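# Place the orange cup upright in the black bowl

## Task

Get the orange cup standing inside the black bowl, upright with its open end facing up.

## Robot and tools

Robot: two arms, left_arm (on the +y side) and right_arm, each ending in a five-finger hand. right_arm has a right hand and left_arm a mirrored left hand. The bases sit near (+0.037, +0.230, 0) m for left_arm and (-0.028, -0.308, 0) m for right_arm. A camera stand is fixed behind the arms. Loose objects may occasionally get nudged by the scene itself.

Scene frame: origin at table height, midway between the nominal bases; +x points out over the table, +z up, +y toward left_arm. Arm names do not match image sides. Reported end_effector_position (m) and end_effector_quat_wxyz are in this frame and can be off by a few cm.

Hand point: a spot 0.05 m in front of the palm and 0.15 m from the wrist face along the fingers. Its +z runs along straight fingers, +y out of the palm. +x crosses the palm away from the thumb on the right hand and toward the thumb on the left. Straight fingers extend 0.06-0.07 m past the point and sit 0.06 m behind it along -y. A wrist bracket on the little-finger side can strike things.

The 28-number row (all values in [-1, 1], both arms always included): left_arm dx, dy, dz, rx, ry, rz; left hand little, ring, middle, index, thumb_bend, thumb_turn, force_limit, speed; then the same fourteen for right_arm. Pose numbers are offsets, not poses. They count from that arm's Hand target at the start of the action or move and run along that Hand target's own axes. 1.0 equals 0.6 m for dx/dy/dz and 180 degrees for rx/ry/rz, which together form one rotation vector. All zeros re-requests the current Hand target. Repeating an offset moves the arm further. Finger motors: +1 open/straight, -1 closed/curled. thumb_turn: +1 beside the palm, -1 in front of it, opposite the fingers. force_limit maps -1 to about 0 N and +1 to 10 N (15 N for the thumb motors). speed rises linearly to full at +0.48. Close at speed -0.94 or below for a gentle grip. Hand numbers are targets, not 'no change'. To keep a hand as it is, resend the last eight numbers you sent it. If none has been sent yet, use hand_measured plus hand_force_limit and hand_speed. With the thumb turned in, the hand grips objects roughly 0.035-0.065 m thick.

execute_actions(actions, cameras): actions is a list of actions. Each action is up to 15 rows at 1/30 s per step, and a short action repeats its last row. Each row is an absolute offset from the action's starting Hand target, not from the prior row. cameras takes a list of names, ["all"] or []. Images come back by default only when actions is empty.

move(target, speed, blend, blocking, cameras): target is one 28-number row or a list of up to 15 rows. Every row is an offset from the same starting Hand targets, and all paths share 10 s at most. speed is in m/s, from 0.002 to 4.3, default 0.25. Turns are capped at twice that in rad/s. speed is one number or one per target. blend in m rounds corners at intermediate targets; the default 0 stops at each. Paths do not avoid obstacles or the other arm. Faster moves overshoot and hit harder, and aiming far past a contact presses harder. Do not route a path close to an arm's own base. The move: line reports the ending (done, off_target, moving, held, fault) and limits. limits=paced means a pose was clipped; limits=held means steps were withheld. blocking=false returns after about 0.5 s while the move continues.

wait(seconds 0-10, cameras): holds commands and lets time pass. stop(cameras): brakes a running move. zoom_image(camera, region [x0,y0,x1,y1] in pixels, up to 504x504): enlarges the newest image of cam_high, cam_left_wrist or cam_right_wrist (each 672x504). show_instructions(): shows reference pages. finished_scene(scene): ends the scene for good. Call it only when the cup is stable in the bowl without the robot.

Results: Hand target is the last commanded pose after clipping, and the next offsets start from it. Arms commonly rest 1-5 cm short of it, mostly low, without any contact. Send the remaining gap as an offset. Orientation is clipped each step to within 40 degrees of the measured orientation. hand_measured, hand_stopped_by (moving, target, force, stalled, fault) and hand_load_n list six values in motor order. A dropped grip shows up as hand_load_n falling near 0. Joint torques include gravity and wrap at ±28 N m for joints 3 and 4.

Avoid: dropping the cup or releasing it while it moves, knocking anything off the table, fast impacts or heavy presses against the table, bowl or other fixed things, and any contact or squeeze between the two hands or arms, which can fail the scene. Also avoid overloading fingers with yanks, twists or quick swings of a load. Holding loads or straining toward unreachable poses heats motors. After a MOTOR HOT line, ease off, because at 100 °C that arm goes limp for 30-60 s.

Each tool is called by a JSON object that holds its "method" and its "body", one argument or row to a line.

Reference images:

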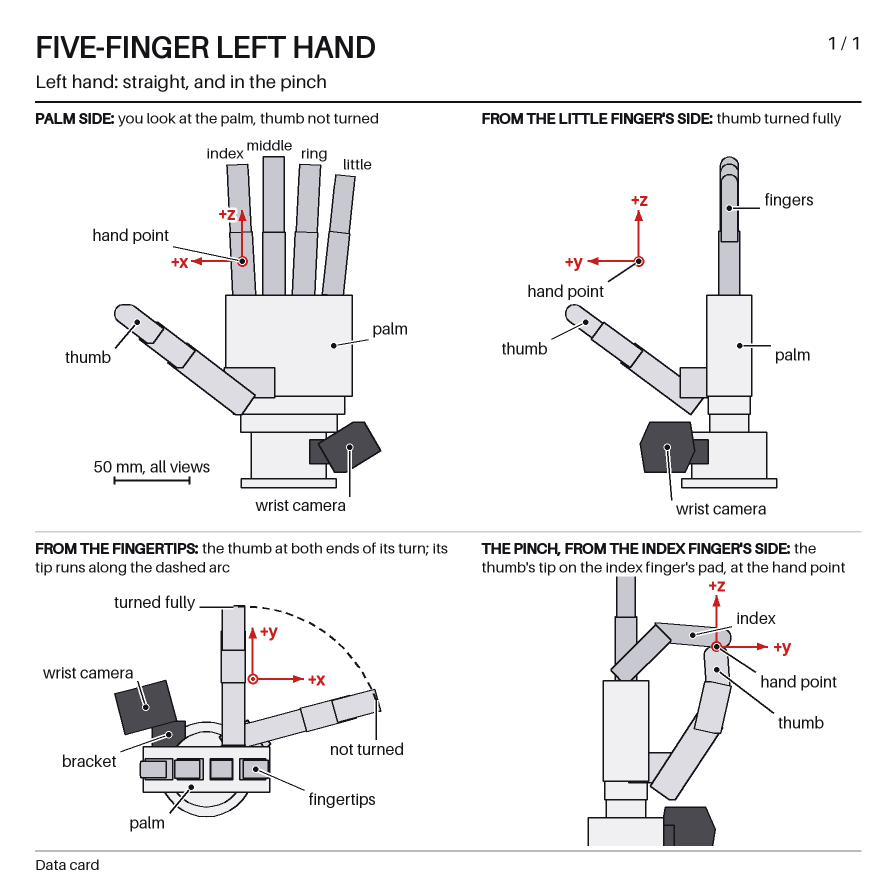

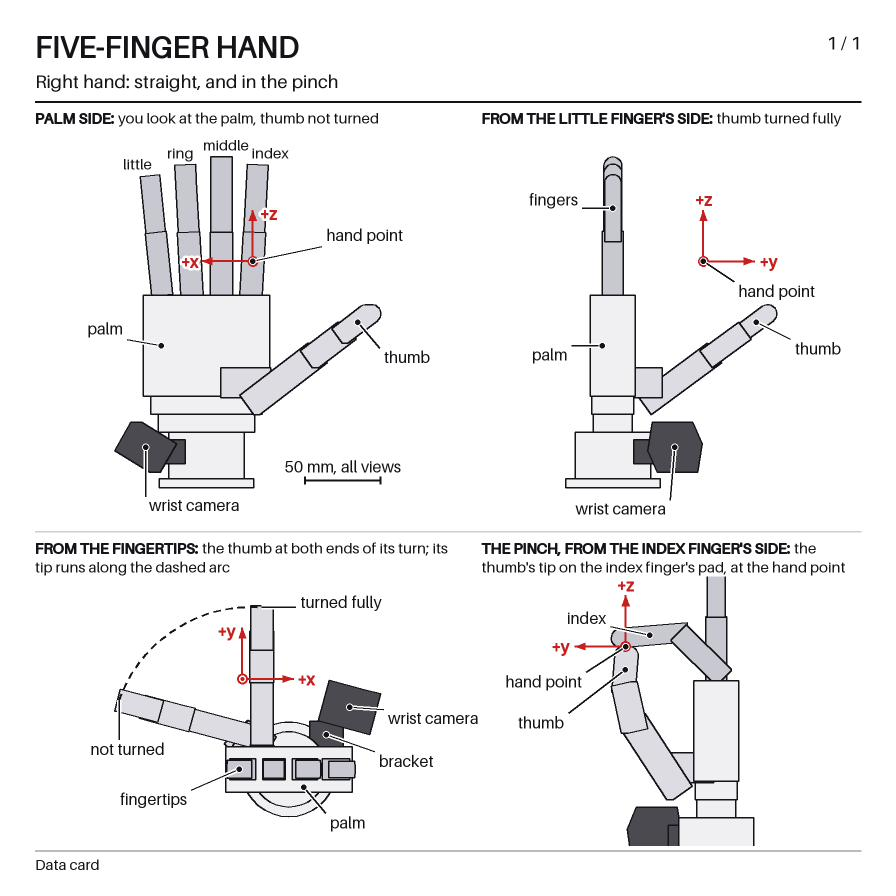

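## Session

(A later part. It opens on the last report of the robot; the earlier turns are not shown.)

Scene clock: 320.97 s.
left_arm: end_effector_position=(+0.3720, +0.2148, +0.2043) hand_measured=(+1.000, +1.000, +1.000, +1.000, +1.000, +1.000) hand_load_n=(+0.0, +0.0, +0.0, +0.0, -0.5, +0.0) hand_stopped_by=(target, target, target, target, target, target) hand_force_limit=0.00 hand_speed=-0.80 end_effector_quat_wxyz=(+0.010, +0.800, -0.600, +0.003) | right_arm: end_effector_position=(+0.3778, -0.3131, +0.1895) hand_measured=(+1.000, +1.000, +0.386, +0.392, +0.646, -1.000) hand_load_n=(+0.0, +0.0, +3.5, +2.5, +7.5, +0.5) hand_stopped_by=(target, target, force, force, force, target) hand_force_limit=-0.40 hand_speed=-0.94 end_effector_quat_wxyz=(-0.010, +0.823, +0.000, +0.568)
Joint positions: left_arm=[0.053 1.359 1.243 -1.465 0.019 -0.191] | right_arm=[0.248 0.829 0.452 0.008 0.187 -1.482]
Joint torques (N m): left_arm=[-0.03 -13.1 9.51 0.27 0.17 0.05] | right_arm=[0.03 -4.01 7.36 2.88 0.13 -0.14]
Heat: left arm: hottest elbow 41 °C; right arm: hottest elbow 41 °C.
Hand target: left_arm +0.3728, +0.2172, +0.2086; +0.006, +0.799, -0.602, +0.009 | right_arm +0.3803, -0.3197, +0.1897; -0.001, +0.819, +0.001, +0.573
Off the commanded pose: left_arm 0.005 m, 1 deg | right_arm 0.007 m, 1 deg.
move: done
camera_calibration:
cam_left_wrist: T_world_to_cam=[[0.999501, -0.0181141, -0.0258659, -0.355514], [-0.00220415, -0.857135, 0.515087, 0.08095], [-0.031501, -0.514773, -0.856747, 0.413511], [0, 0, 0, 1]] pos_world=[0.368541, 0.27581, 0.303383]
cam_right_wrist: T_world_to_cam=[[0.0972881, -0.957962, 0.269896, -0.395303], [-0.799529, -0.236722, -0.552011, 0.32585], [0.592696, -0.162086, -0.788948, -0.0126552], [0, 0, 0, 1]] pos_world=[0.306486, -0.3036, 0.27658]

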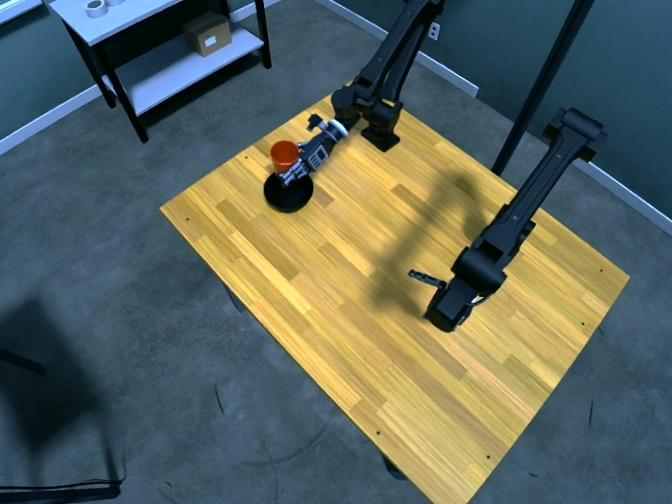

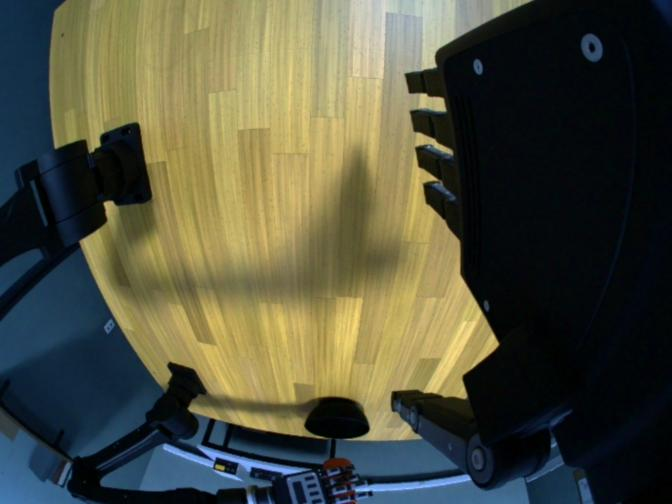

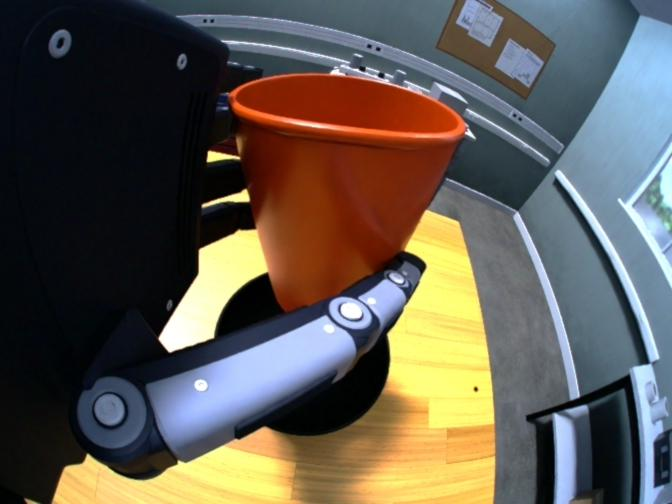

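{"method": "move", "body": {
  "target": [0,0,0,0,0,0,1,1,1,1,1,1,0,-0.8,0.0074,-0.0083,0.0204,0.0313,0.0222,0.0861,1,1,0,0,0.1,-1,-0.4,-0.94],
  "speed": 0.1,
  "cameras": ["all"]
}}

{"method": "zoom_image", "body": {
  "camera": "cam_high",
  "region": [220, 100, 380, 220]
}}

Scene clock: 357.57 s.
left_arm: end_effector_position=(+0.3720, +0.2148, +0.2043) hand_measured=(+1.000, +1.000, +1.000, +1.000, +1.000, +1.000) hand_load_n=(+0.0, +0.0, +0.0, +0.0, -0.5, +0.0) hand_stopped_by=(target, target, target, target, target, target) hand_force_limit=0.00 hand_speed=-0.80 end_effector_quat_wxyz=(+0.010, +0.800, -0.600, +0.003) | right_arm: end_effector_position=(+0.3912, -0.3100, +0.1906) hand_measured=(+1.000, +1.000, +0.386, +0.392, +0.646, -1.000) hand_load_n=(+0.0, +0.0, +3.5, +2.5, +7.5, +1.0) hand_stopped_by=(target, target, force, force, force, target) hand_force_limit=-0.40 hand_speed=-0.94 end_effector_quat_wxyz=(-0.116, +0.796, -0.071, +0.590)
Joint positions: left_arm=[0.053 1.359 1.243 -1.465 0.019 -0.191] | right_arm=[0.15 0.842 0.441 0.121 0.016 -1.283]
Joint torques (N m): left_arm=[-0.03 -13.1 9.5 0.34 0.18 0.05] | right_arm=[-0.03 -4.13 7.35 2.95 -0.12 0.18]
Heat: left arm: hottest elbow 41 °C; right arm: hottest elbow 42 °C.
Hand target: left_arm +0.3728, +0.2172, +0.2086; +0.006, +0.799, -0.602, +0.009 | right_arm +0.3933, -0.3147, +0.1895; -0.118, +0.791, -0.082, +0.595
Off the commanded pose: left_arm 0.005 m, 1 deg | right_arm 0.005 m, 1 deg.
move: done
camera_calibration:
cam_left_wrist: T_world_to_cam=[[0.999501, -0.0181141, -0.0258659, -0.355514], [-0.00220415, -0.857135, 0.515087, 0.08095], [-0.031501, -0.514773, -0.856747, 0.413511], [0, 0, 0, 1]] pos_world=[0.368541, 0.27581, 0.303383]
cam_right_wrist: T_world_to_cam=[[0.0896006, -0.995687, 0.0240691, -0.355728], [-0.759026, -0.0839109, -0.64563, 0.387305], [0.644865, 0.0395798, -0.763271, 0.0180024], [0, 0, 0, 1]] pos_world=[0.314239, -0.322407, 0.272359]

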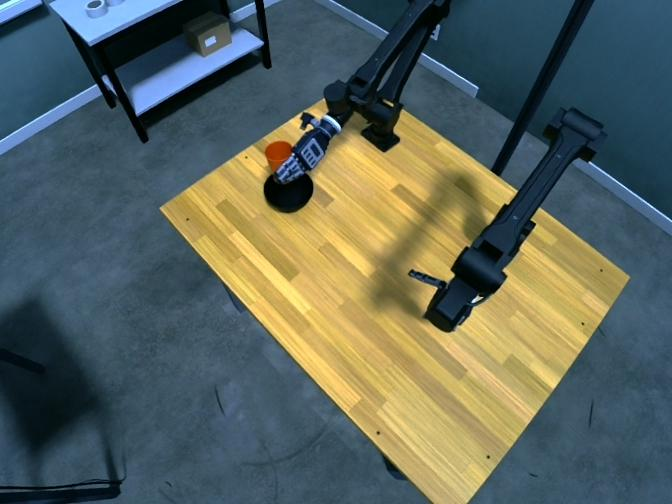

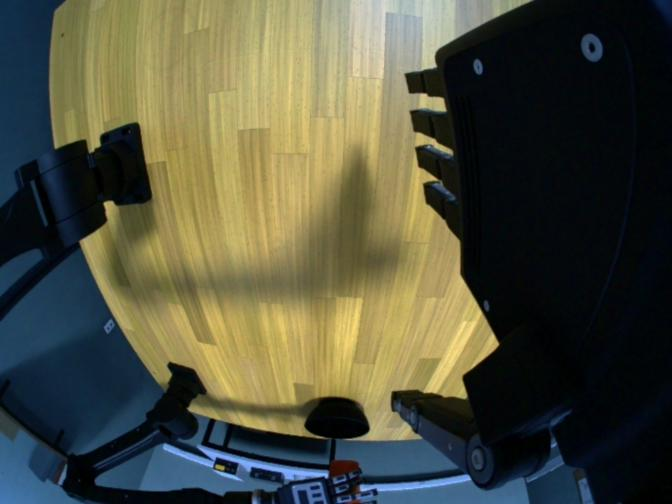

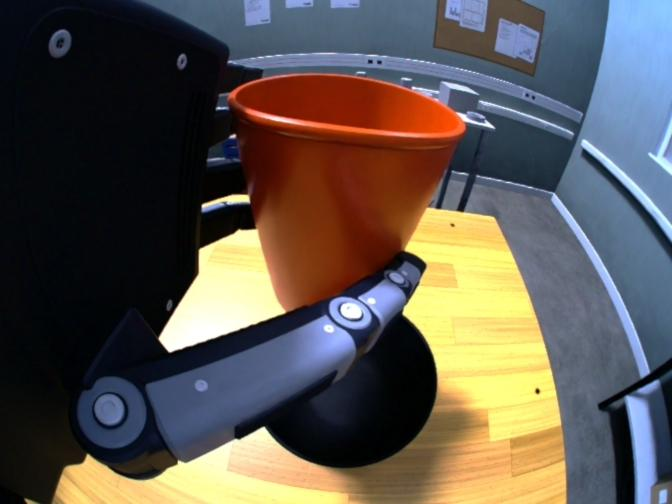

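Scaled by 3.150 from the camera's 672x504 image, which has a finer 960x720 frame.

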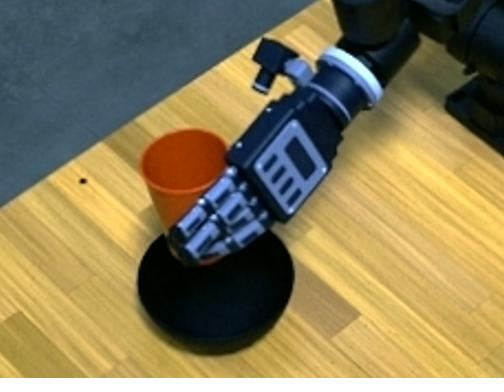

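{"method": "zoom_image", "body": {
  "camera": "cam_right_wrist",
  "region": [180, 200, 500, 500]
}}

Scaled by 1.575 from the camera's 672x504 image, which has a finer 960x720 frame.

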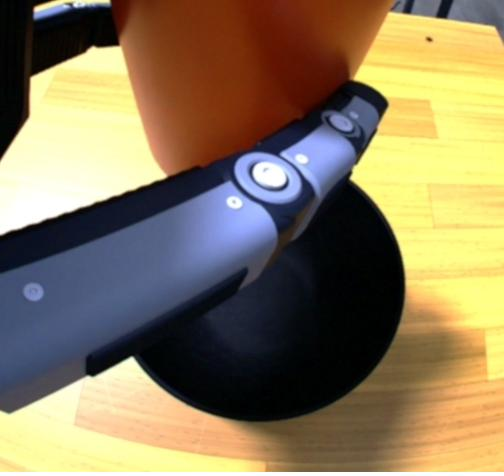

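{"method": "move", "body": {
  "target": [0,0,0,0,0,0,1,1,1,1,1,1,0,-0.8,-0.0815,0.0345,-0.0062,-0.0124,-0.0005,-0.0427,1,1,0,0,0.1,-1,-0.4,-0.94],
  "speed": 0.08,
  "cameras": ["all"]
}}

{"method": "zoom_image", "body": {
  "camera": "cam_high",
  "region": [220, 100, 380, 220]
}}

{"method": "zoom_image", "body": {
  "camera": "cam_right_wrist",
  "region": [180, 50, 500, 450]
}}

Scene clock: 378.80 s.
left_arm: end_effector_position=(+0.3720, +0.2148, +0.2043) hand_measured=(+1.000, +1.000, +1.000, +1.000, +1.000, +1.000) hand_load_n=(+0.0, +0.0, +0.0, +0.0, +0.0, +0.0) hand_stopped_by=(target, target, target, target, target, target) hand_force_limit=0.00 hand_speed=-0.80 end_effector_quat_wxyz=(+0.010, +0.800, -0.600, +0.003) | right_arm: end_effector_position=(+0.3745, -0.3263, +0.1386) hand_measured=(+1.000, +1.000, +0.386, +0.392, +0.646, -1.000) hand_load_n=(+0.0, +0.0, +3.5, +2.5, +7.5, +0.5) hand_stopped_by=(target, target, force, force, force, target) hand_force_limit=-0.40 hand_speed=-0.94 end_effector_quat_wxyz=(-0.064, +0.800, -0.052, +0.594)
Joint positions: left_arm=[0.053 1.359 1.243 -1.465 0.019 -0.191] | right_arm=[0.156 0.907 0.306 0.311 0.08 -1.374]
Joint torques (N m): left_arm=[-0.09 -12.98 9.48 0.29 0.18 0.06] | right_arm=[2.26 -4.01 6.69 2.96 0.12 -0.16]
Heat: left arm: hottest elbow 41 °C; right arm: hottest elbow 42 °C.
Hand target: left_arm +0.3728, +0.2172, +0.2086; +0.006, +0.799, -0.602, +0.009 | right_arm +0.3763, -0.3217, +0.1395; -0.062, +0.797, -0.040, +0.599
Off the commanded pose: left_arm 0.005 m, 1 deg | right_arm 0.005 m, 2 deg.
move: done
camera_calibration:
cam_left_wrist: T_world_to_cam=[[0.999501, -0.0181141, -0.0258659, -0.355514], [-0.00220415, -0.857135, 0.515087, 0.08095], [-0.031501, -0.514773, -0.856747, 0.413511], [0, 0, 0, 1]] pos_world=[0.368541, 0.27581, 0.303383]
cam_right_wrist: T_world_to_cam=[[0.0589056, -0.989871, 0.12917, -0.370495], [-0.764107, -0.127976, -0.632267, 0.325302], [0.642394, -0.0614556, -0.763907, -0.0422505], [0, 0, 0, 1]] pos_world=[0.297531, -0.327709, 0.221259]

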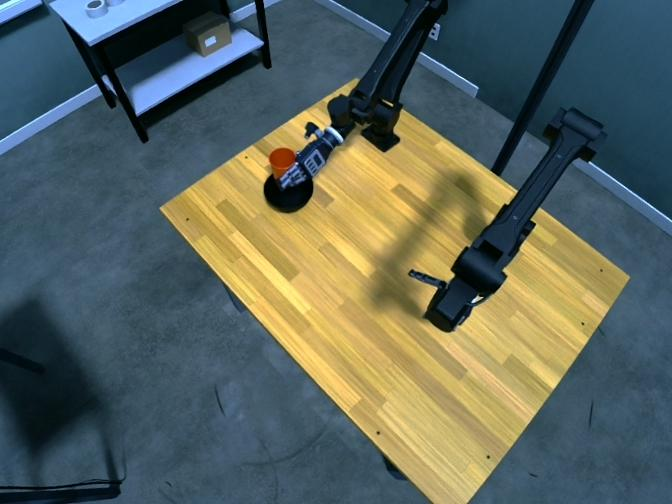

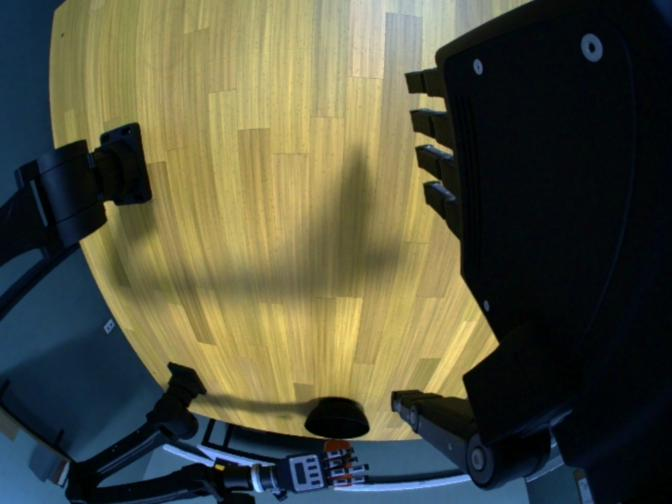

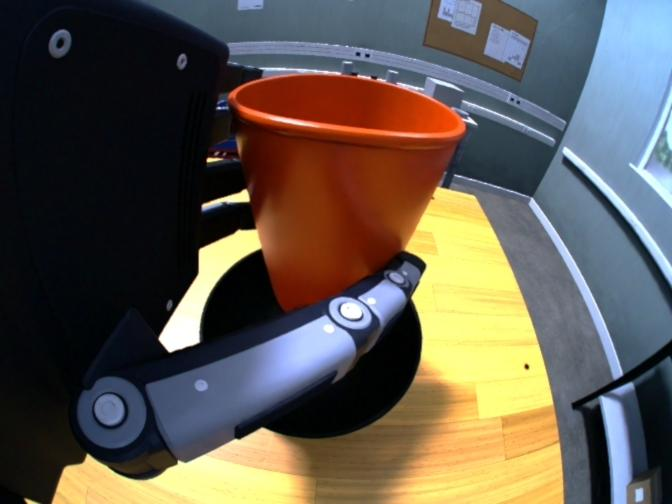

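Scaled by 3.150 from the camera's 672x504 image, which has a finer 960x720 frame.

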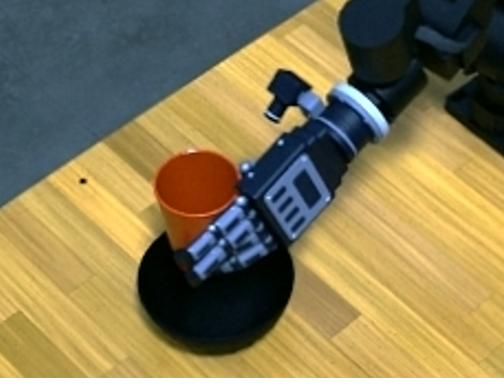

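Scaled by 1.260 from the camera's 672x504 image, which has a finer 960x720 frame.

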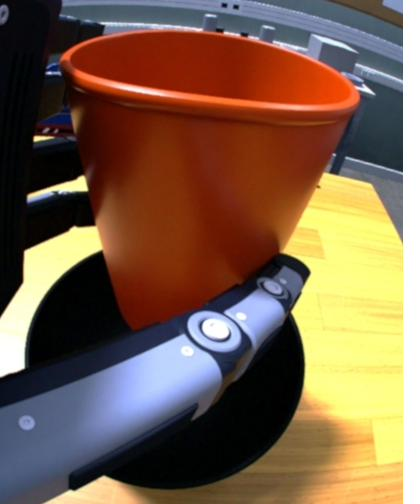

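{"method": "move", "body": {
  "target": [0,0,0,0,0,0,1,1,1,1,1,1,0,-0.8,-0.0735,-0.0055,0.0213,0,0,0,1,1,0,0,0.1,-1,-0.4,-0.94],
  "speed": 0.07,
  "cameras": ["all"]
}}

{"method": "zoom_image", "body": {
  "camera": "cam_high",
  "region": [220, 100, 380, 220]
}}

{"method": "zoom_image", "body": {
  "camera": "cam_right_wrist",
  "region": [100, 50, 500, 450]
}}

Scene clock: 389.77 s.
left_arm: end_effector_position=(+0.3720, +0.2148, +0.2043) hand_measured=(+1.000, +1.000, +1.000, +1.000, +1.000, +1.000) hand_load_n=(+0.0, +0.0, +0.0, +0.0, +0.0, +0.0) hand_stopped_by=(target, target, target, target, target, target) hand_force_limit=0.00 hand_speed=-0.80 end_effector_quat_wxyz=(+0.010, +0.800, -0.600, +0.003) | right_arm: end_effector_position=(+0.3757, -0.3168, +0.0942) hand_measured=(+1.000, +1.000, +0.386, +0.392, +0.646, -1.000) hand_load_n=(+0.0, +0.0, +3.5, +2.5, +7.5, +1.0) hand_stopped_by=(target, target, force, force, force, target) hand_force_limit=-0.40 hand_speed=-0.94 end_effector_quat_wxyz=(-0.060, +0.800, -0.047, +0.595)
Joint positions: left_arm=[0.053 1.359 1.243 -1.465 0.019 -0.191] | right_arm=[0.199 1.098 0.239 0.568 0.122 -1.374]
Joint torques (N m): left_arm=[0.09 -13.04 9.5 0.32 0.16 0.07] | right_arm=[2.2 -4.95 5.5 2.89 0.13 -0.03]
Heat: left arm: hottest elbow 41 °C; right arm: hottest elbow 42 °C.
Hand target: left_arm +0.3728, +0.2172, +0.2086; +0.006, +0.799, -0.602, +0.009 | right_arm +0.3763, -0.3116, +0.0948; -0.062, +0.797, -0.040, +0.600
Off the commanded pose: left_arm 0.005 m, 1 deg | right_arm 0.005 m, 1 deg.
move: done
camera_calibration:
cam_left_wrist: T_world_to_cam=[[0.999501, -0.0181141, -0.0258659, -0.355514], [-0.00220415, -0.857135, 0.515087, 0.08095], [-0.031501, -0.514773, -0.856747, 0.413511], [0, 0, 0, 1]] pos_world=[0.368541, 0.27581, 0.303383]
cam_right_wrist: T_world_to_cam=[[0.0621364, -0.988013, 0.141315, -0.35706], [-0.762777, -0.138322, -0.631694, 0.295559], [0.643669, -0.0685409, -0.762228, -0.0792372], [0, 0, 0, 1]] pos_world=[0.298635, -0.317329, 0.176764]

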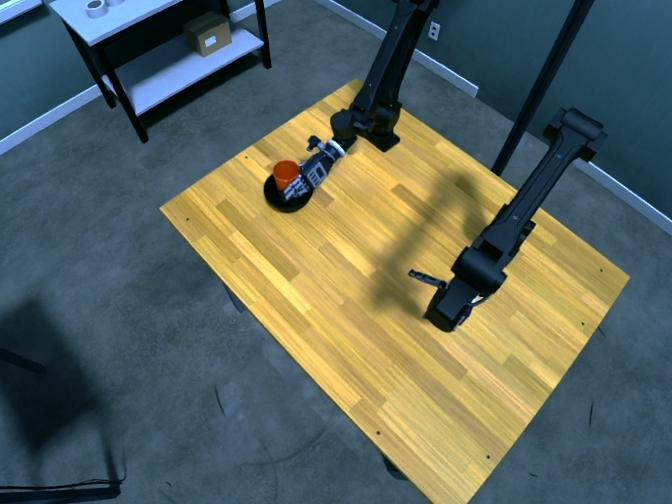

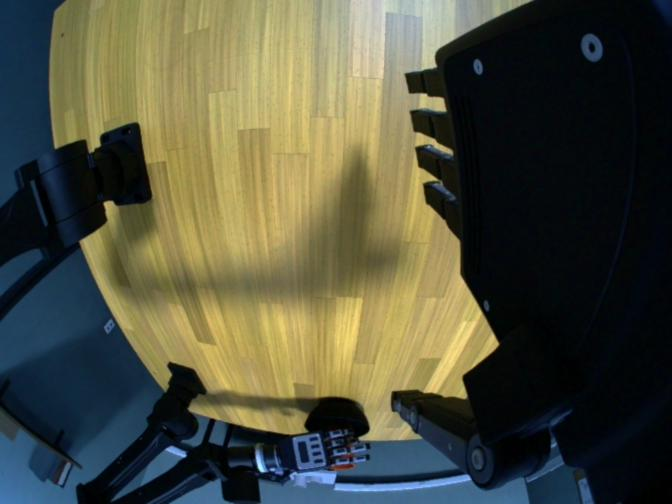

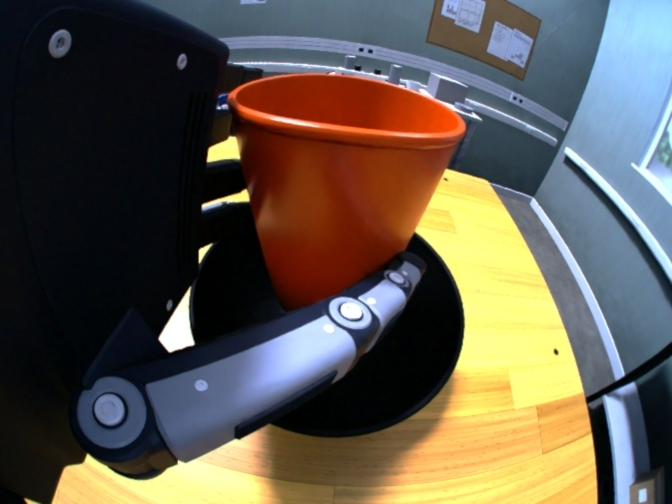

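Scaled by 3.150 from the camera's 672x504 image, which has a finer 960x720 frame.

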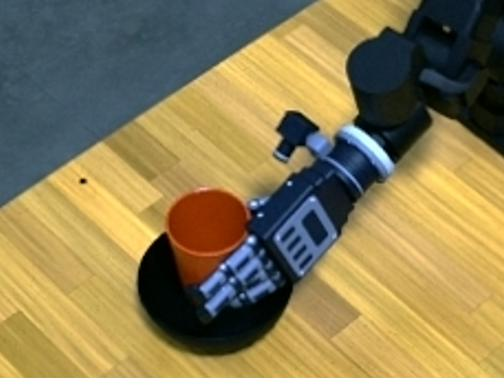

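Scaled by 1.260 from the camera's 672x504 image, which has a finer 960x720 frame.

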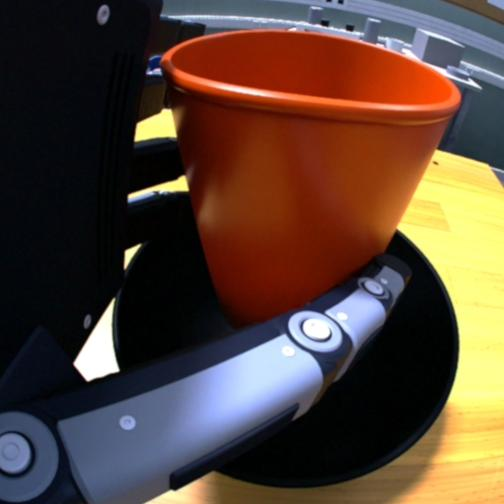

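{"method": "move", "body": {
  "target": [0,0,0,0,0,0,1,1,1,1,1,1,0,-0.8,-0.0348,0.0054,0.01,0,0,0,1,1,0,0,0.1,-1,-0.4,-0.94],
  "speed": 0.05,
  "cameras": ["cam_high","cam_right_wrist"]
}}

{"method": "zoom_image", "body": {
  "camera": "cam_right_wrist",
  "region": [100, 50, 500, 450]
}}

Scene clock: 401.43 s.
left_arm: end_effector_position=(+0.3720, +0.2148, +0.2043) hand_measured=(+1.000, +1.000, +1.000, +1.000, +1.000, +1.000) hand_load_n=(+0.0, +0.0, +0.0, +0.0, +0.0, +0.0) hand_stopped_by=(target, target, target, target, target, target) hand_force_limit=0.00 hand_speed=-0.80 end_effector_quat_wxyz=(+0.010, +0.800, -0.600, +0.003) | right_arm: end_effector_position=(+0.3762, -0.3167, +0.0722) hand_measured=(+1.000, +1.000, +0.386, +0.392, +0.646, -1.000) hand_load_n=(+0.0, +0.0, +4.0, +2.5, +7.5, +1.0) hand_stopped_by=(target, target, force, force, force, target) hand_force_limit=-0.40 hand_speed=-0.94 end_effector_quat_wxyz=(-0.060, +0.800, -0.047, +0.595)
Joint positions: left_arm=[0.053 1.359 1.243 -1.465 0.019 -0.191] | right_arm=[0.199 1.217 0.214 0.712 0.122 -1.374]
Joint torques (N m): left_arm=[0.03 -12.98 9.46 0.27 0.16 0.06] | right_arm=[2.26 -5.3 4.67 2.97 0.13 -0.03]
Heat: left arm: hottest elbow 41 °C; right arm: hottest elbow 42 °C.
Hand target: left_arm +0.3728, +0.2172, +0.2086; +0.006, +0.799, -0.602, +0.009 | right_arm +0.3763, -0.3116, +0.0727; -0.062, +0.797, -0.040, +0.599
Off the commanded pose: left_arm 0.005 m, 1 deg | right_arm 0.005 m, 1 deg.
move: done
camera_calibration:
cam_right_wrist: T_world_to_cam=[[0.0620778, -0.988014, 0.141334, -0.35387], [-0.762555, -0.138313, -0.631964, 0.282037], [0.643938, -0.0685438, -0.762001, -0.0964375], [0, 0, 0, 1]] pos_world=[0.299136, -0.317229, 0.154765]
Images, in order (width x height): cam_high 672x504, cam_right_wrist 672x504.

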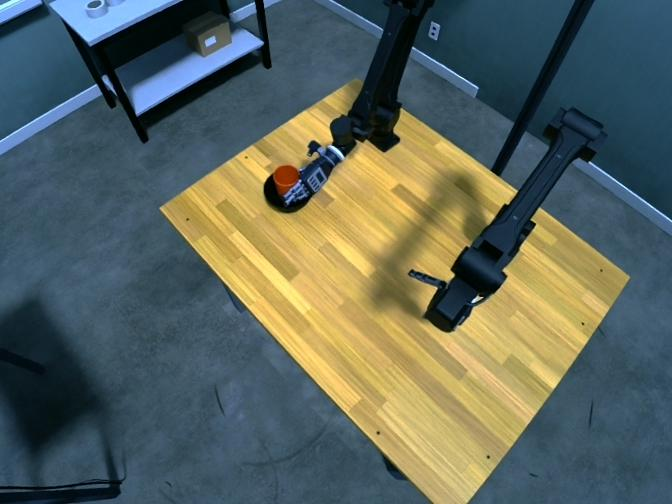

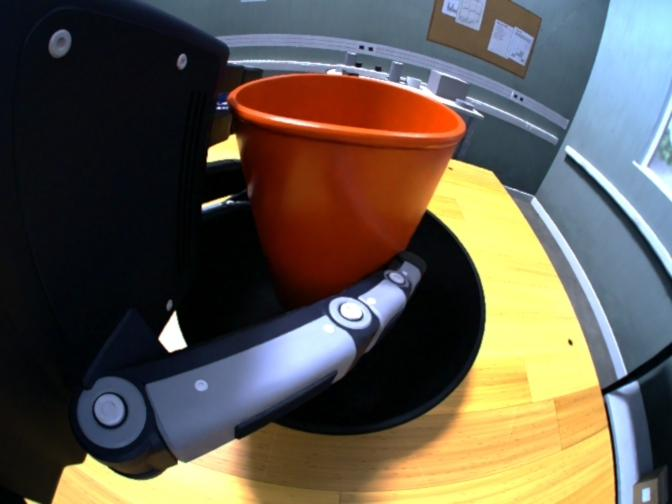

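Scaled by 1.260 from the camera's 672x504 image, which has a finer 960x720 frame.

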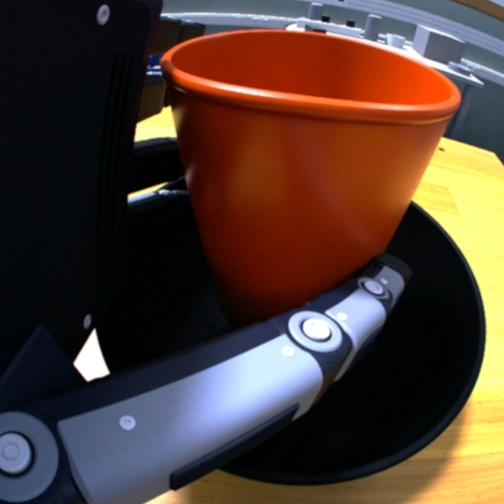

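{"method": "move", "body": {
  "target": [0,0,0,0,0,0,1,1,1,1,1,1,0,-0.8,-0.019,0.0029,0.0055,0,0,0,1,1,0,0,0.1,-1,-0.4,-0.94],
  "speed": 0.03,
  "cameras": ["cam_high","cam_right_wrist"]
}}

{"method": "zoom_image", "body": {
  "camera": "cam_high",
  "region": [240, 130, 340, 230]
}}

Scene clock: 404.23 s.
left_arm: end_effector_position=(+0.3720, +0.2148, +0.2043) hand_measured=(+1.000, +1.000, +1.000, +1.000, +1.000, +1.000) hand_load_n=(+0.0, +0.0, +0.0, +0.0, +0.0, +0.0) hand_stopped_by=(target, target, target, target, target, target) hand_force_limit=0.00 hand_speed=-0.80 end_effector_quat_wxyz=(+0.010, +0.800, -0.600, +0.003) | right_arm: end_effector_position=(+0.3775, -0.3167, +0.0619) hand_measured=(+1.000, +1.000, +0.386, +0.392, +0.646, -1.000) hand_load_n=(+0.0, +0.0, +3.5, +2.5, +7.5, +1.0) hand_stopped_by=(target, target, force, force, force, target) hand_force_limit=-0.40 hand_speed=-0.94 end_effector_quat_wxyz=(-0.060, +0.798, -0.048, +0.597)
Joint positions: left_arm=[0.053 1.359 1.243 -1.465 0.019 -0.191] | right_arm=[0.199 1.288 0.205 0.797 0.123 -1.374]
Joint torques (N m): left_arm=[0.03 -13.33 9.52 0.34 0.17 0.06] | right_arm=[2.2 -5.83 4.07 2.85 0.09 -0.03]
Heat: left arm: hottest elbow 41 °C; right arm: hottest elbow 41 °C.
Hand target: left_arm +0.3728, +0.2172, +0.2086; +0.006, +0.799, -0.602, +0.009 | right_arm +0.3764, -0.3116, +0.0608; -0.062, +0.797, -0.040, +0.599
Off the commanded pose: left_arm 0.005 m, 1 deg | right_arm 0.005 m, 1 deg.
move: done
camera_calibration:
cam_right_wrist: T_world_to_cam=[[0.0602567, -0.988168, 0.141045, -0.351871], [-0.759303, -0.137098, -0.636132, 0.275911], [0.647942, -0.0687645, -0.758579, -0.10687], [0, 0, 0, 1]] pos_world=[0.299947, -0.31723, 0.144076]
Images, in order (width x height): cam_high 672x504, cam_right_wrist 672x504.

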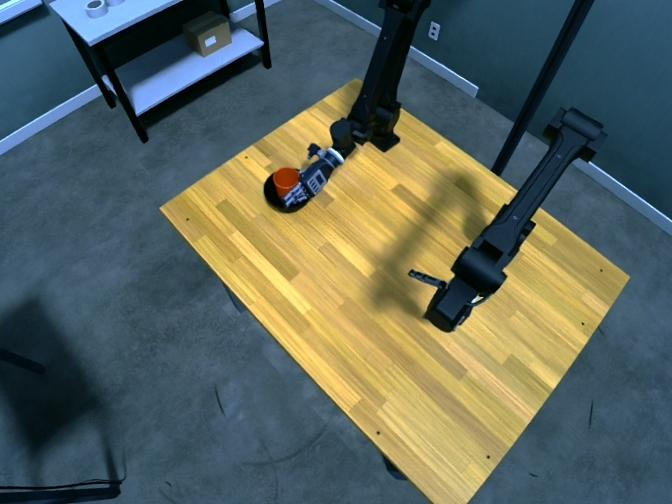

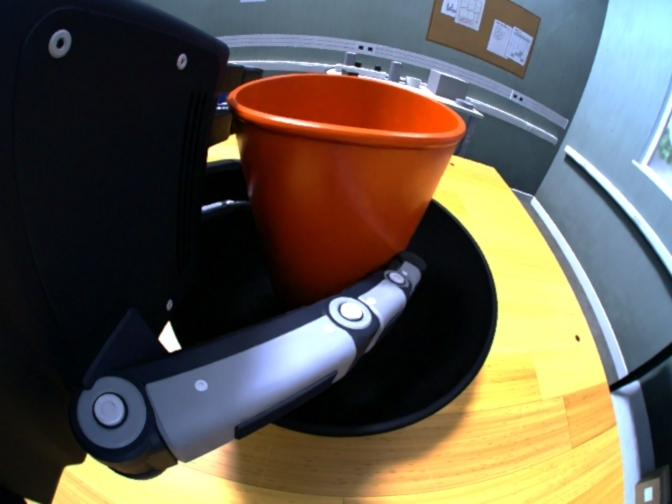

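Scaled by 5.040 from the camera's 672x504 image, which has a finer 960x720 frame.

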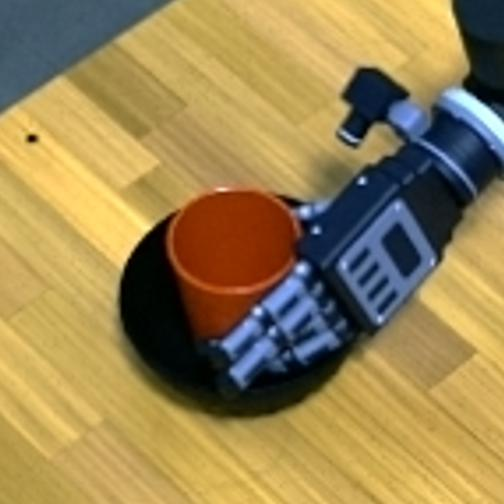

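{"method": "move", "body": {
  "target": [0,0,0,0,0,0,1,1,1,1,1,1,0,-0.8,-0.0079,0.0012,0.0023,0,0,0,1,1,0,0,0.1,-1,-0.4,-0.94],
  "speed": 0.03,
  "cameras": ["cam_right_wrist"]
}}

Scene clock: 406.97 s.
left_arm: end_effector_position=(+0.3720, +0.2148, +0.2043) hand_measured=(+1.000, +1.000, +1.000, +1.000, +1.000, +1.000) hand_load_n=(+0.0, +0.0, +0.0, +0.0, +0.0, +0.0) hand_stopped_by=(target, target, target, target, target, target) hand_force_limit=0.00 hand_speed=-0.80 end_effector_quat_wxyz=(+0.010, +0.800, -0.600, +0.003) | right_arm: end_effector_position=(+0.3801, -0.3162, +0.0612) hand_measured=(+1.000, +1.000, +0.386, +0.392, +0.646, -1.000) hand_load_n=(+0.0, +0.0, +3.5, +2.5, +7.5, +1.0) hand_stopped_by=(target, target, force, force, force, target) hand_force_limit=-0.40 hand_speed=-0.94 end_effector_quat_wxyz=(-0.062, +0.794, -0.048, +0.602)
Joint positions: left_arm=[0.053 1.359 1.243 -1.465 0.019 -0.191] | right_arm=[0.199 1.317 0.205 0.839 0.123 -1.374]
Joint torques (N m): left_arm=[0.03 -13.27 9.48 0.27 0.16 0.07] | right_arm=[2.2 -5.54 3.6 2.61 0.08 -0.03]
Heat: left arm: hottest elbow 41 °C; right arm: hottest elbow 41 °C.
Hand target: left_arm +0.3728, +0.2172, +0.2086; +0.006, +0.799, -0.602, +0.009 | right_arm +0.3764, -0.3116, +0.0557; -0.062, +0.797, -0.040, +0.599
Off the commanded pose: left_arm 0.005 m, 1 deg | right_arm 0.008 m, 1 deg.
move: done
camera_calibration:
cam_right_wrist: T_world_to_cam=[[0.0583837, -0.988489, 0.139575, -0.350745], [-0.750862, -0.135618, -0.646386, 0.275444], [0.657874, -0.0670628, -0.750136, -0.112907], [0, 0, 0, 1]] pos_world=[0.301577, -0.316925, 0.142303]
Images, in order (width x height): cam_right_wrist 672x504.

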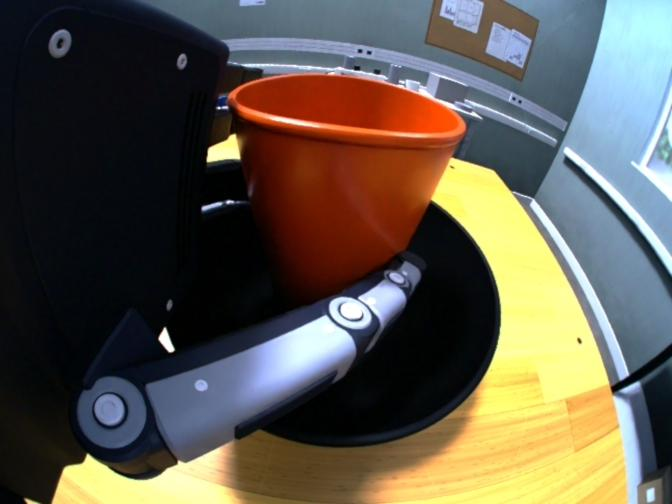

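{"method": "move", "body": {
  "target": [
    [0,0,0,0,0,0,1,1,1,1,1,1,0,-0.8,0.0055,-0.0008,-0.0016,0,0,0,1,1,0,0,0.1,-1,-0.4,-0.94],
    [0,0,0,0,0,0,1,1,1,1,1,1,0,-0.8,0.0055,-0.0008,-0.0016,0,0,0,1,1,0.6,0.6,0.82,-1,-0.4,-0.9]
  ],
  "speed": 0.03,
  "cameras": ["cam_high","cam_right_wrist"]
}}

{"method": "zoom_image", "body": {
  "camera": "cam_high",
  "region": [240, 130, 340, 230]
}}

Scene clock: 411.37 s.
left_arm: end_effector_position=(+0.3720, +0.2148, +0.2043) hand_measured=(+1.000, +1.000, +1.000, +1.000, +1.000, +1.000) hand_load_n=(+0.0, +0.0, +0.0, +0.0, +0.0, +0.0) hand_stopped_by=(target, target, target, target, target, target) hand_force_limit=0.00 hand_speed=-0.80 end_effector_quat_wxyz=(+0.010, +0.800, -0.600, +0.003) | right_arm: end_effector_position=(+0.3801, -0.3168, +0.0613) hand_measured=(+1.000, +1.000, +0.600, +0.600, +0.820, -1.000) hand_load_n=(+0.0, +0.0, +0.0, -0.5, +0.0, +0.5) hand_stopped_by=(target, target, target, target, target, target) hand_force_limit=-0.40 hand_speed=-0.90 end_effector_quat_wxyz=(-0.060, +0.794, -0.049, +0.603)
Joint positions: left_arm=[0.053 1.359 1.243 -1.465 0.019 -0.191] | right_arm=[0.199 1.317 0.205 0.839 0.126 -1.374]
Joint torques (N m): left_arm=[-0.21 -13.1 9.52 0.23 0.16 0.06] | right_arm=[2.2 -7.3 3.78 1.84 -0.04 -0.03]
Heat: left arm: hottest elbow 41 °C; right arm: hottest elbow 41 °C.
Hand target: left_arm +0.3728, +0.2172, +0.2086; +0.006, +0.799, -0.602, +0.009 | right_arm +0.3764, -0.3116, +0.0592; -0.062, +0.797, -0.040, +0.599
Off the commanded pose: left_arm 0.005 m, 1 deg | right_arm 0.007 m, 1 deg.
move: done
camera_calibration:
cam_right_wrist: T_world_to_cam=[[0.055445, -0.988545, 0.140373, -0.350298], [-0.750935, -0.133942, -0.64665, 0.275909], [0.658045, -0.0695574, -0.749759, -0.113617], [0, 0, 0, 1]] pos_world=[0.301377, -0.317232, 0.142404]
Images, in order (width x height): cam_high 672x504, cam_right_wrist 672x504.

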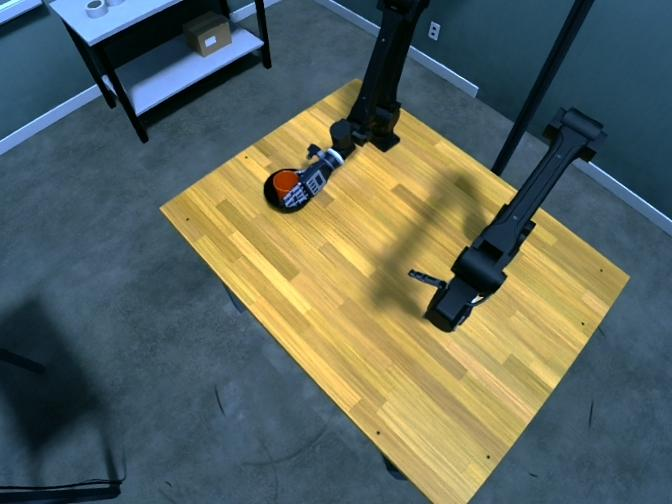

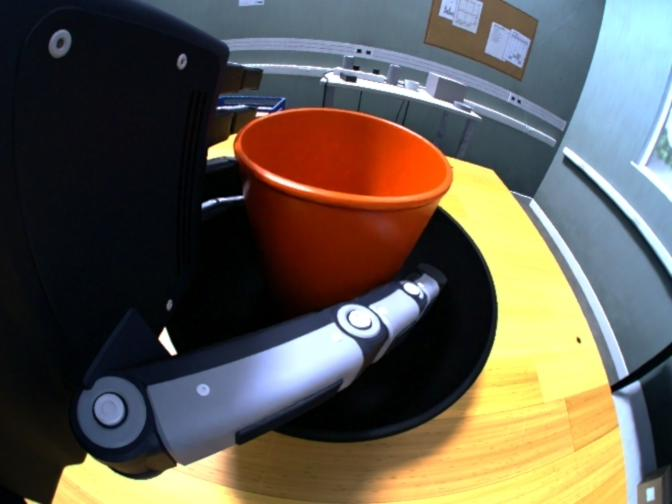

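Scaled by 5.040 from the camera's 672x504 image, which has a finer 960x720 frame.

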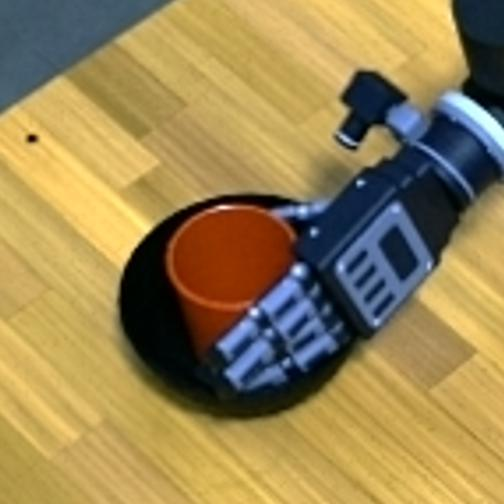

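{"method": "move", "body": {
  "target": [
    [0,0,0,0,0,0,1,1,1,1,1,1,0,-0.8,0.0301,-0.0046,-0.0087,0,0,0,1,1,0.6,0.6,0.82,-1,-0.4,-0.9],
    [0,0,0,0,0,0,1,1,1,1,1,1,0,-0.8,0.0301,-0.0046,-0.0087,0,0,0,1,1,1,1,1,-1,-0.4,-0.5]
  ],
  "speed": 0.05,
  "cameras": ["cam_high","cam_right_wrist"]
}}

{"method": "zoom_image", "body": {
  "camera": "cam_high",
  "region": [240, 130, 340, 230]
}}

Scene clock: 416.33 s.
left_arm: end_effector_position=(+0.3720, +0.2148, +0.2043) hand_measured=(+1.000, +1.000, +1.000, +1.000, +1.000, +1.000) hand_load_n=(+0.0, +0.0, +0.0, +0.0, +0.0, +0.0) hand_stopped_by=(target, target, target, target, target, target) hand_force_limit=0.00 hand_speed=-0.80 end_effector_quat_wxyz=(+0.010, +0.800, -0.600, +0.003) | right_arm: end_effector_position=(+0.3728, -0.3183, +0.0720) hand_measured=(+1.000, +1.000, +1.000, +1.000, +1.000, -1.000) hand_load_n=(+0.0, +0.0, +0.0, -0.5, +0.0, +0.5) hand_stopped_by=(target, target, target, target, target, target) hand_force_limit=-0.40 hand_speed=-0.50 end_effector_quat_wxyz=(-0.058, +0.799, -0.049, +0.596)
Joint positions: left_arm=[0.053 1.359 1.243 -1.465 0.019 -0.191] | right_arm=[0.199 1.209 0.205 0.714 0.128 -1.374]
Joint torques (N m): left_arm=[-0.15 -13.1 9.48 0.31 0.16 0.05] | right_arm=[2.14 -7.24 5.75 1.59 -0.11 -0.03]
Heat: left arm: hottest elbow 41 °C; right arm: hottest elbow 41 °C.
Hand target: left_arm +0.3728, +0.2172, +0.2086; +0.006, +0.799, -0.602, +0.009 | right_arm +0.3764, -0.3116, +0.0783; -0.063, +0.797, -0.040, +0.599
Off the commanded pose: left_arm 0.005 m, 1 deg | right_arm 0.010 m, 1 deg.
move: done
camera_calibration:
cam_right_wrist: T_world_to_cam=[[0.0560482, -0.988131, 0.143021, -0.353214], [-0.762186, -0.134874, -0.633152, 0.280135], [0.644927, -0.0735213, -0.7607, -0.0966416], [0, 0, 0, 1]] pos_world=[0.295638, -0.318344, 0.154369]
Images, in order (width x height): cam_high 672x504, cam_right_wrist 672x504.

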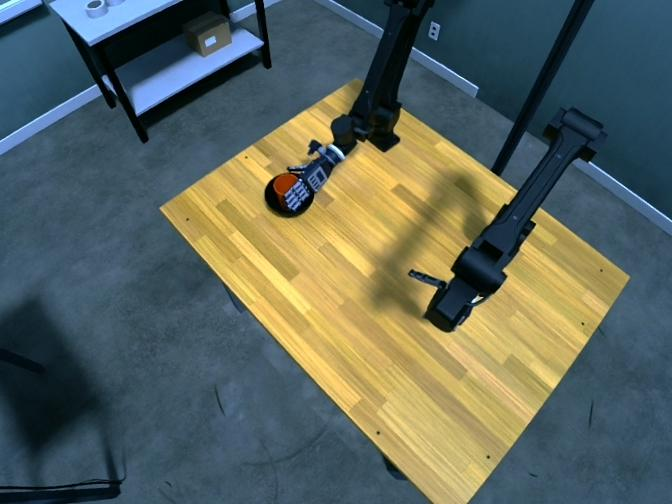

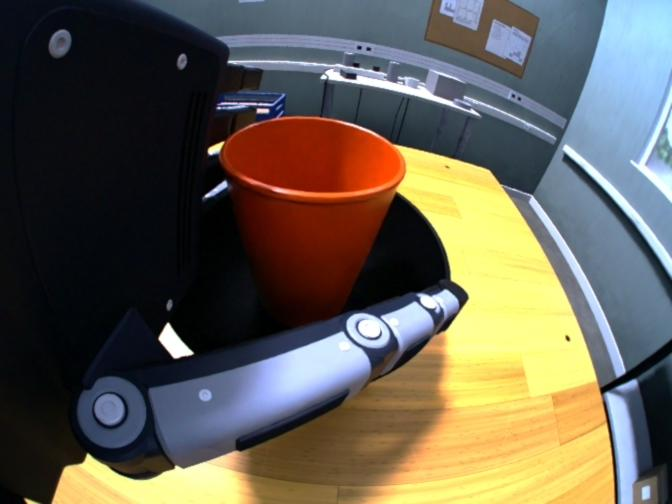

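Scaled by 5.040 from the camera's 672x504 image, which has a finer 960x720 frame.

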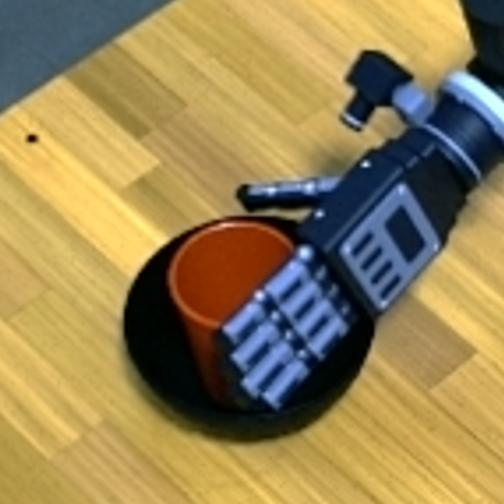

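{"method": "move", "body": {
  "target": [0,0,0,0,0,0,1,1,1,1,1,1,0,-0.8,0.1523,-0.0345,-0.0612,0,0,0,1,1,1,1,1,-1,-0.4,-0.5],
  "speed": 0.08,
  "cameras": ["cam_high","cam_right_wrist"]
}}

{"method": "zoom_image", "body": {
  "camera": "cam_high",
  "region": [240, 130, 340, 230]
}}

Scene clock: 421.47 s.
left_arm: end_effector_position=(+0.3720, +0.2148, +0.2043) hand_measured=(+1.000, +1.000, +1.000, +1.000, +1.000, +1.000) hand_load_n=(+0.0, +0.5, +0.0, +0.0, +0.0, +0.0) hand_stopped_by=(target, target, target, target, target, target) hand_force_limit=0.00 hand_speed=-0.80 end_effector_quat_wxyz=(+0.010, +0.800, -0.600, +0.003) | right_arm: end_effector_position=(+0.3515, -0.3141, +0.1467) hand_measured=(+1.000, +1.000, +1.000, +1.000, +1.000, -1.000) hand_load_n=(+0.0, +0.0, +0.0, +0.0, +0.0, +0.5) hand_stopped_by=(target, target, target, target, target, target) hand_force_limit=-0.40 hand_speed=-0.50 end_effector_quat_wxyz=(-0.053, +0.812, -0.042, +0.580)
Joint positions: left_arm=[0.053 1.359 1.243 -1.465 0.019 -0.191] | right_arm=[0.233 0.783 0.306 0.146 0.155 -1.374]
Joint torques (N m): left_arm=[-0.03 -13.16 9.48 0.34 0.17 0.06] | right_arm=[2.2 -4.54 11.74 1.48 0.14 0.08]
Heat: left arm: hottest elbow 41 °C; right arm: hottest elbow 41 °C.
Hand target: left_arm +0.3728, +0.2172, +0.2086; +0.006, +0.799, -0.602, +0.009 | right_arm +0.3662, -0.3058, +0.1782; -0.062, +0.797, -0.040, +0.599
Off the commanded pose: left_arm 0.005 m, 1 deg | right_arm 0.036 m, 3 deg.
move: off_target (right_arm)
camera_calibration:
cam_right_wrist: T_world_to_cam=[[0.0703954, -0.98523, 0.156099, -0.364601], [-0.785217, -0.151242, -0.600466, 0.309895], [0.615206, -0.0803014, -0.784266, -0.0138987], [0, 0, 0, 1]] pos_world=[0.277551, -0.313463, 0.232095]
Images, in order (width x height): cam_high 672x504, cam_right_wrist 672x504.

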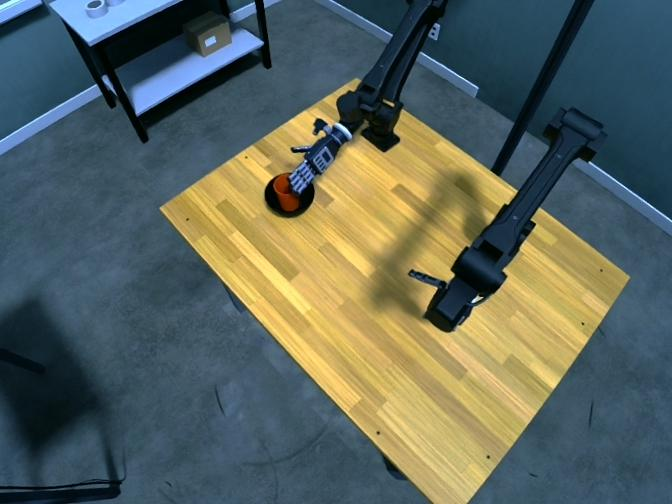

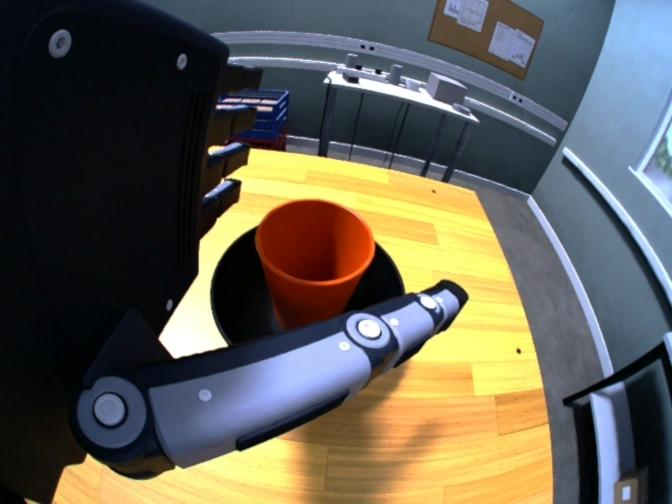

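Scaled by 5.040 from the camera's 672x504 image, which has a finer 960x720 frame.

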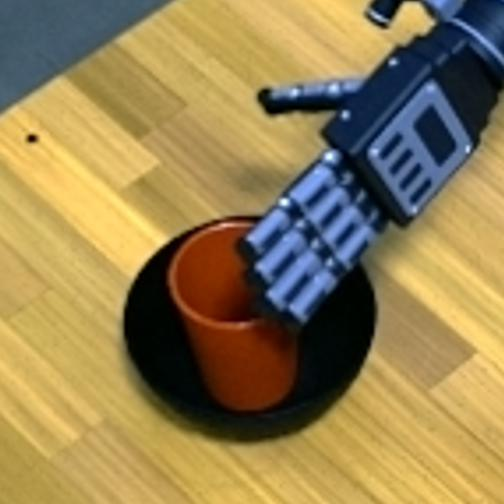

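{"method": "finished_scene", "body": {
  "scene": 1
}}

The scene is finished: the task was done.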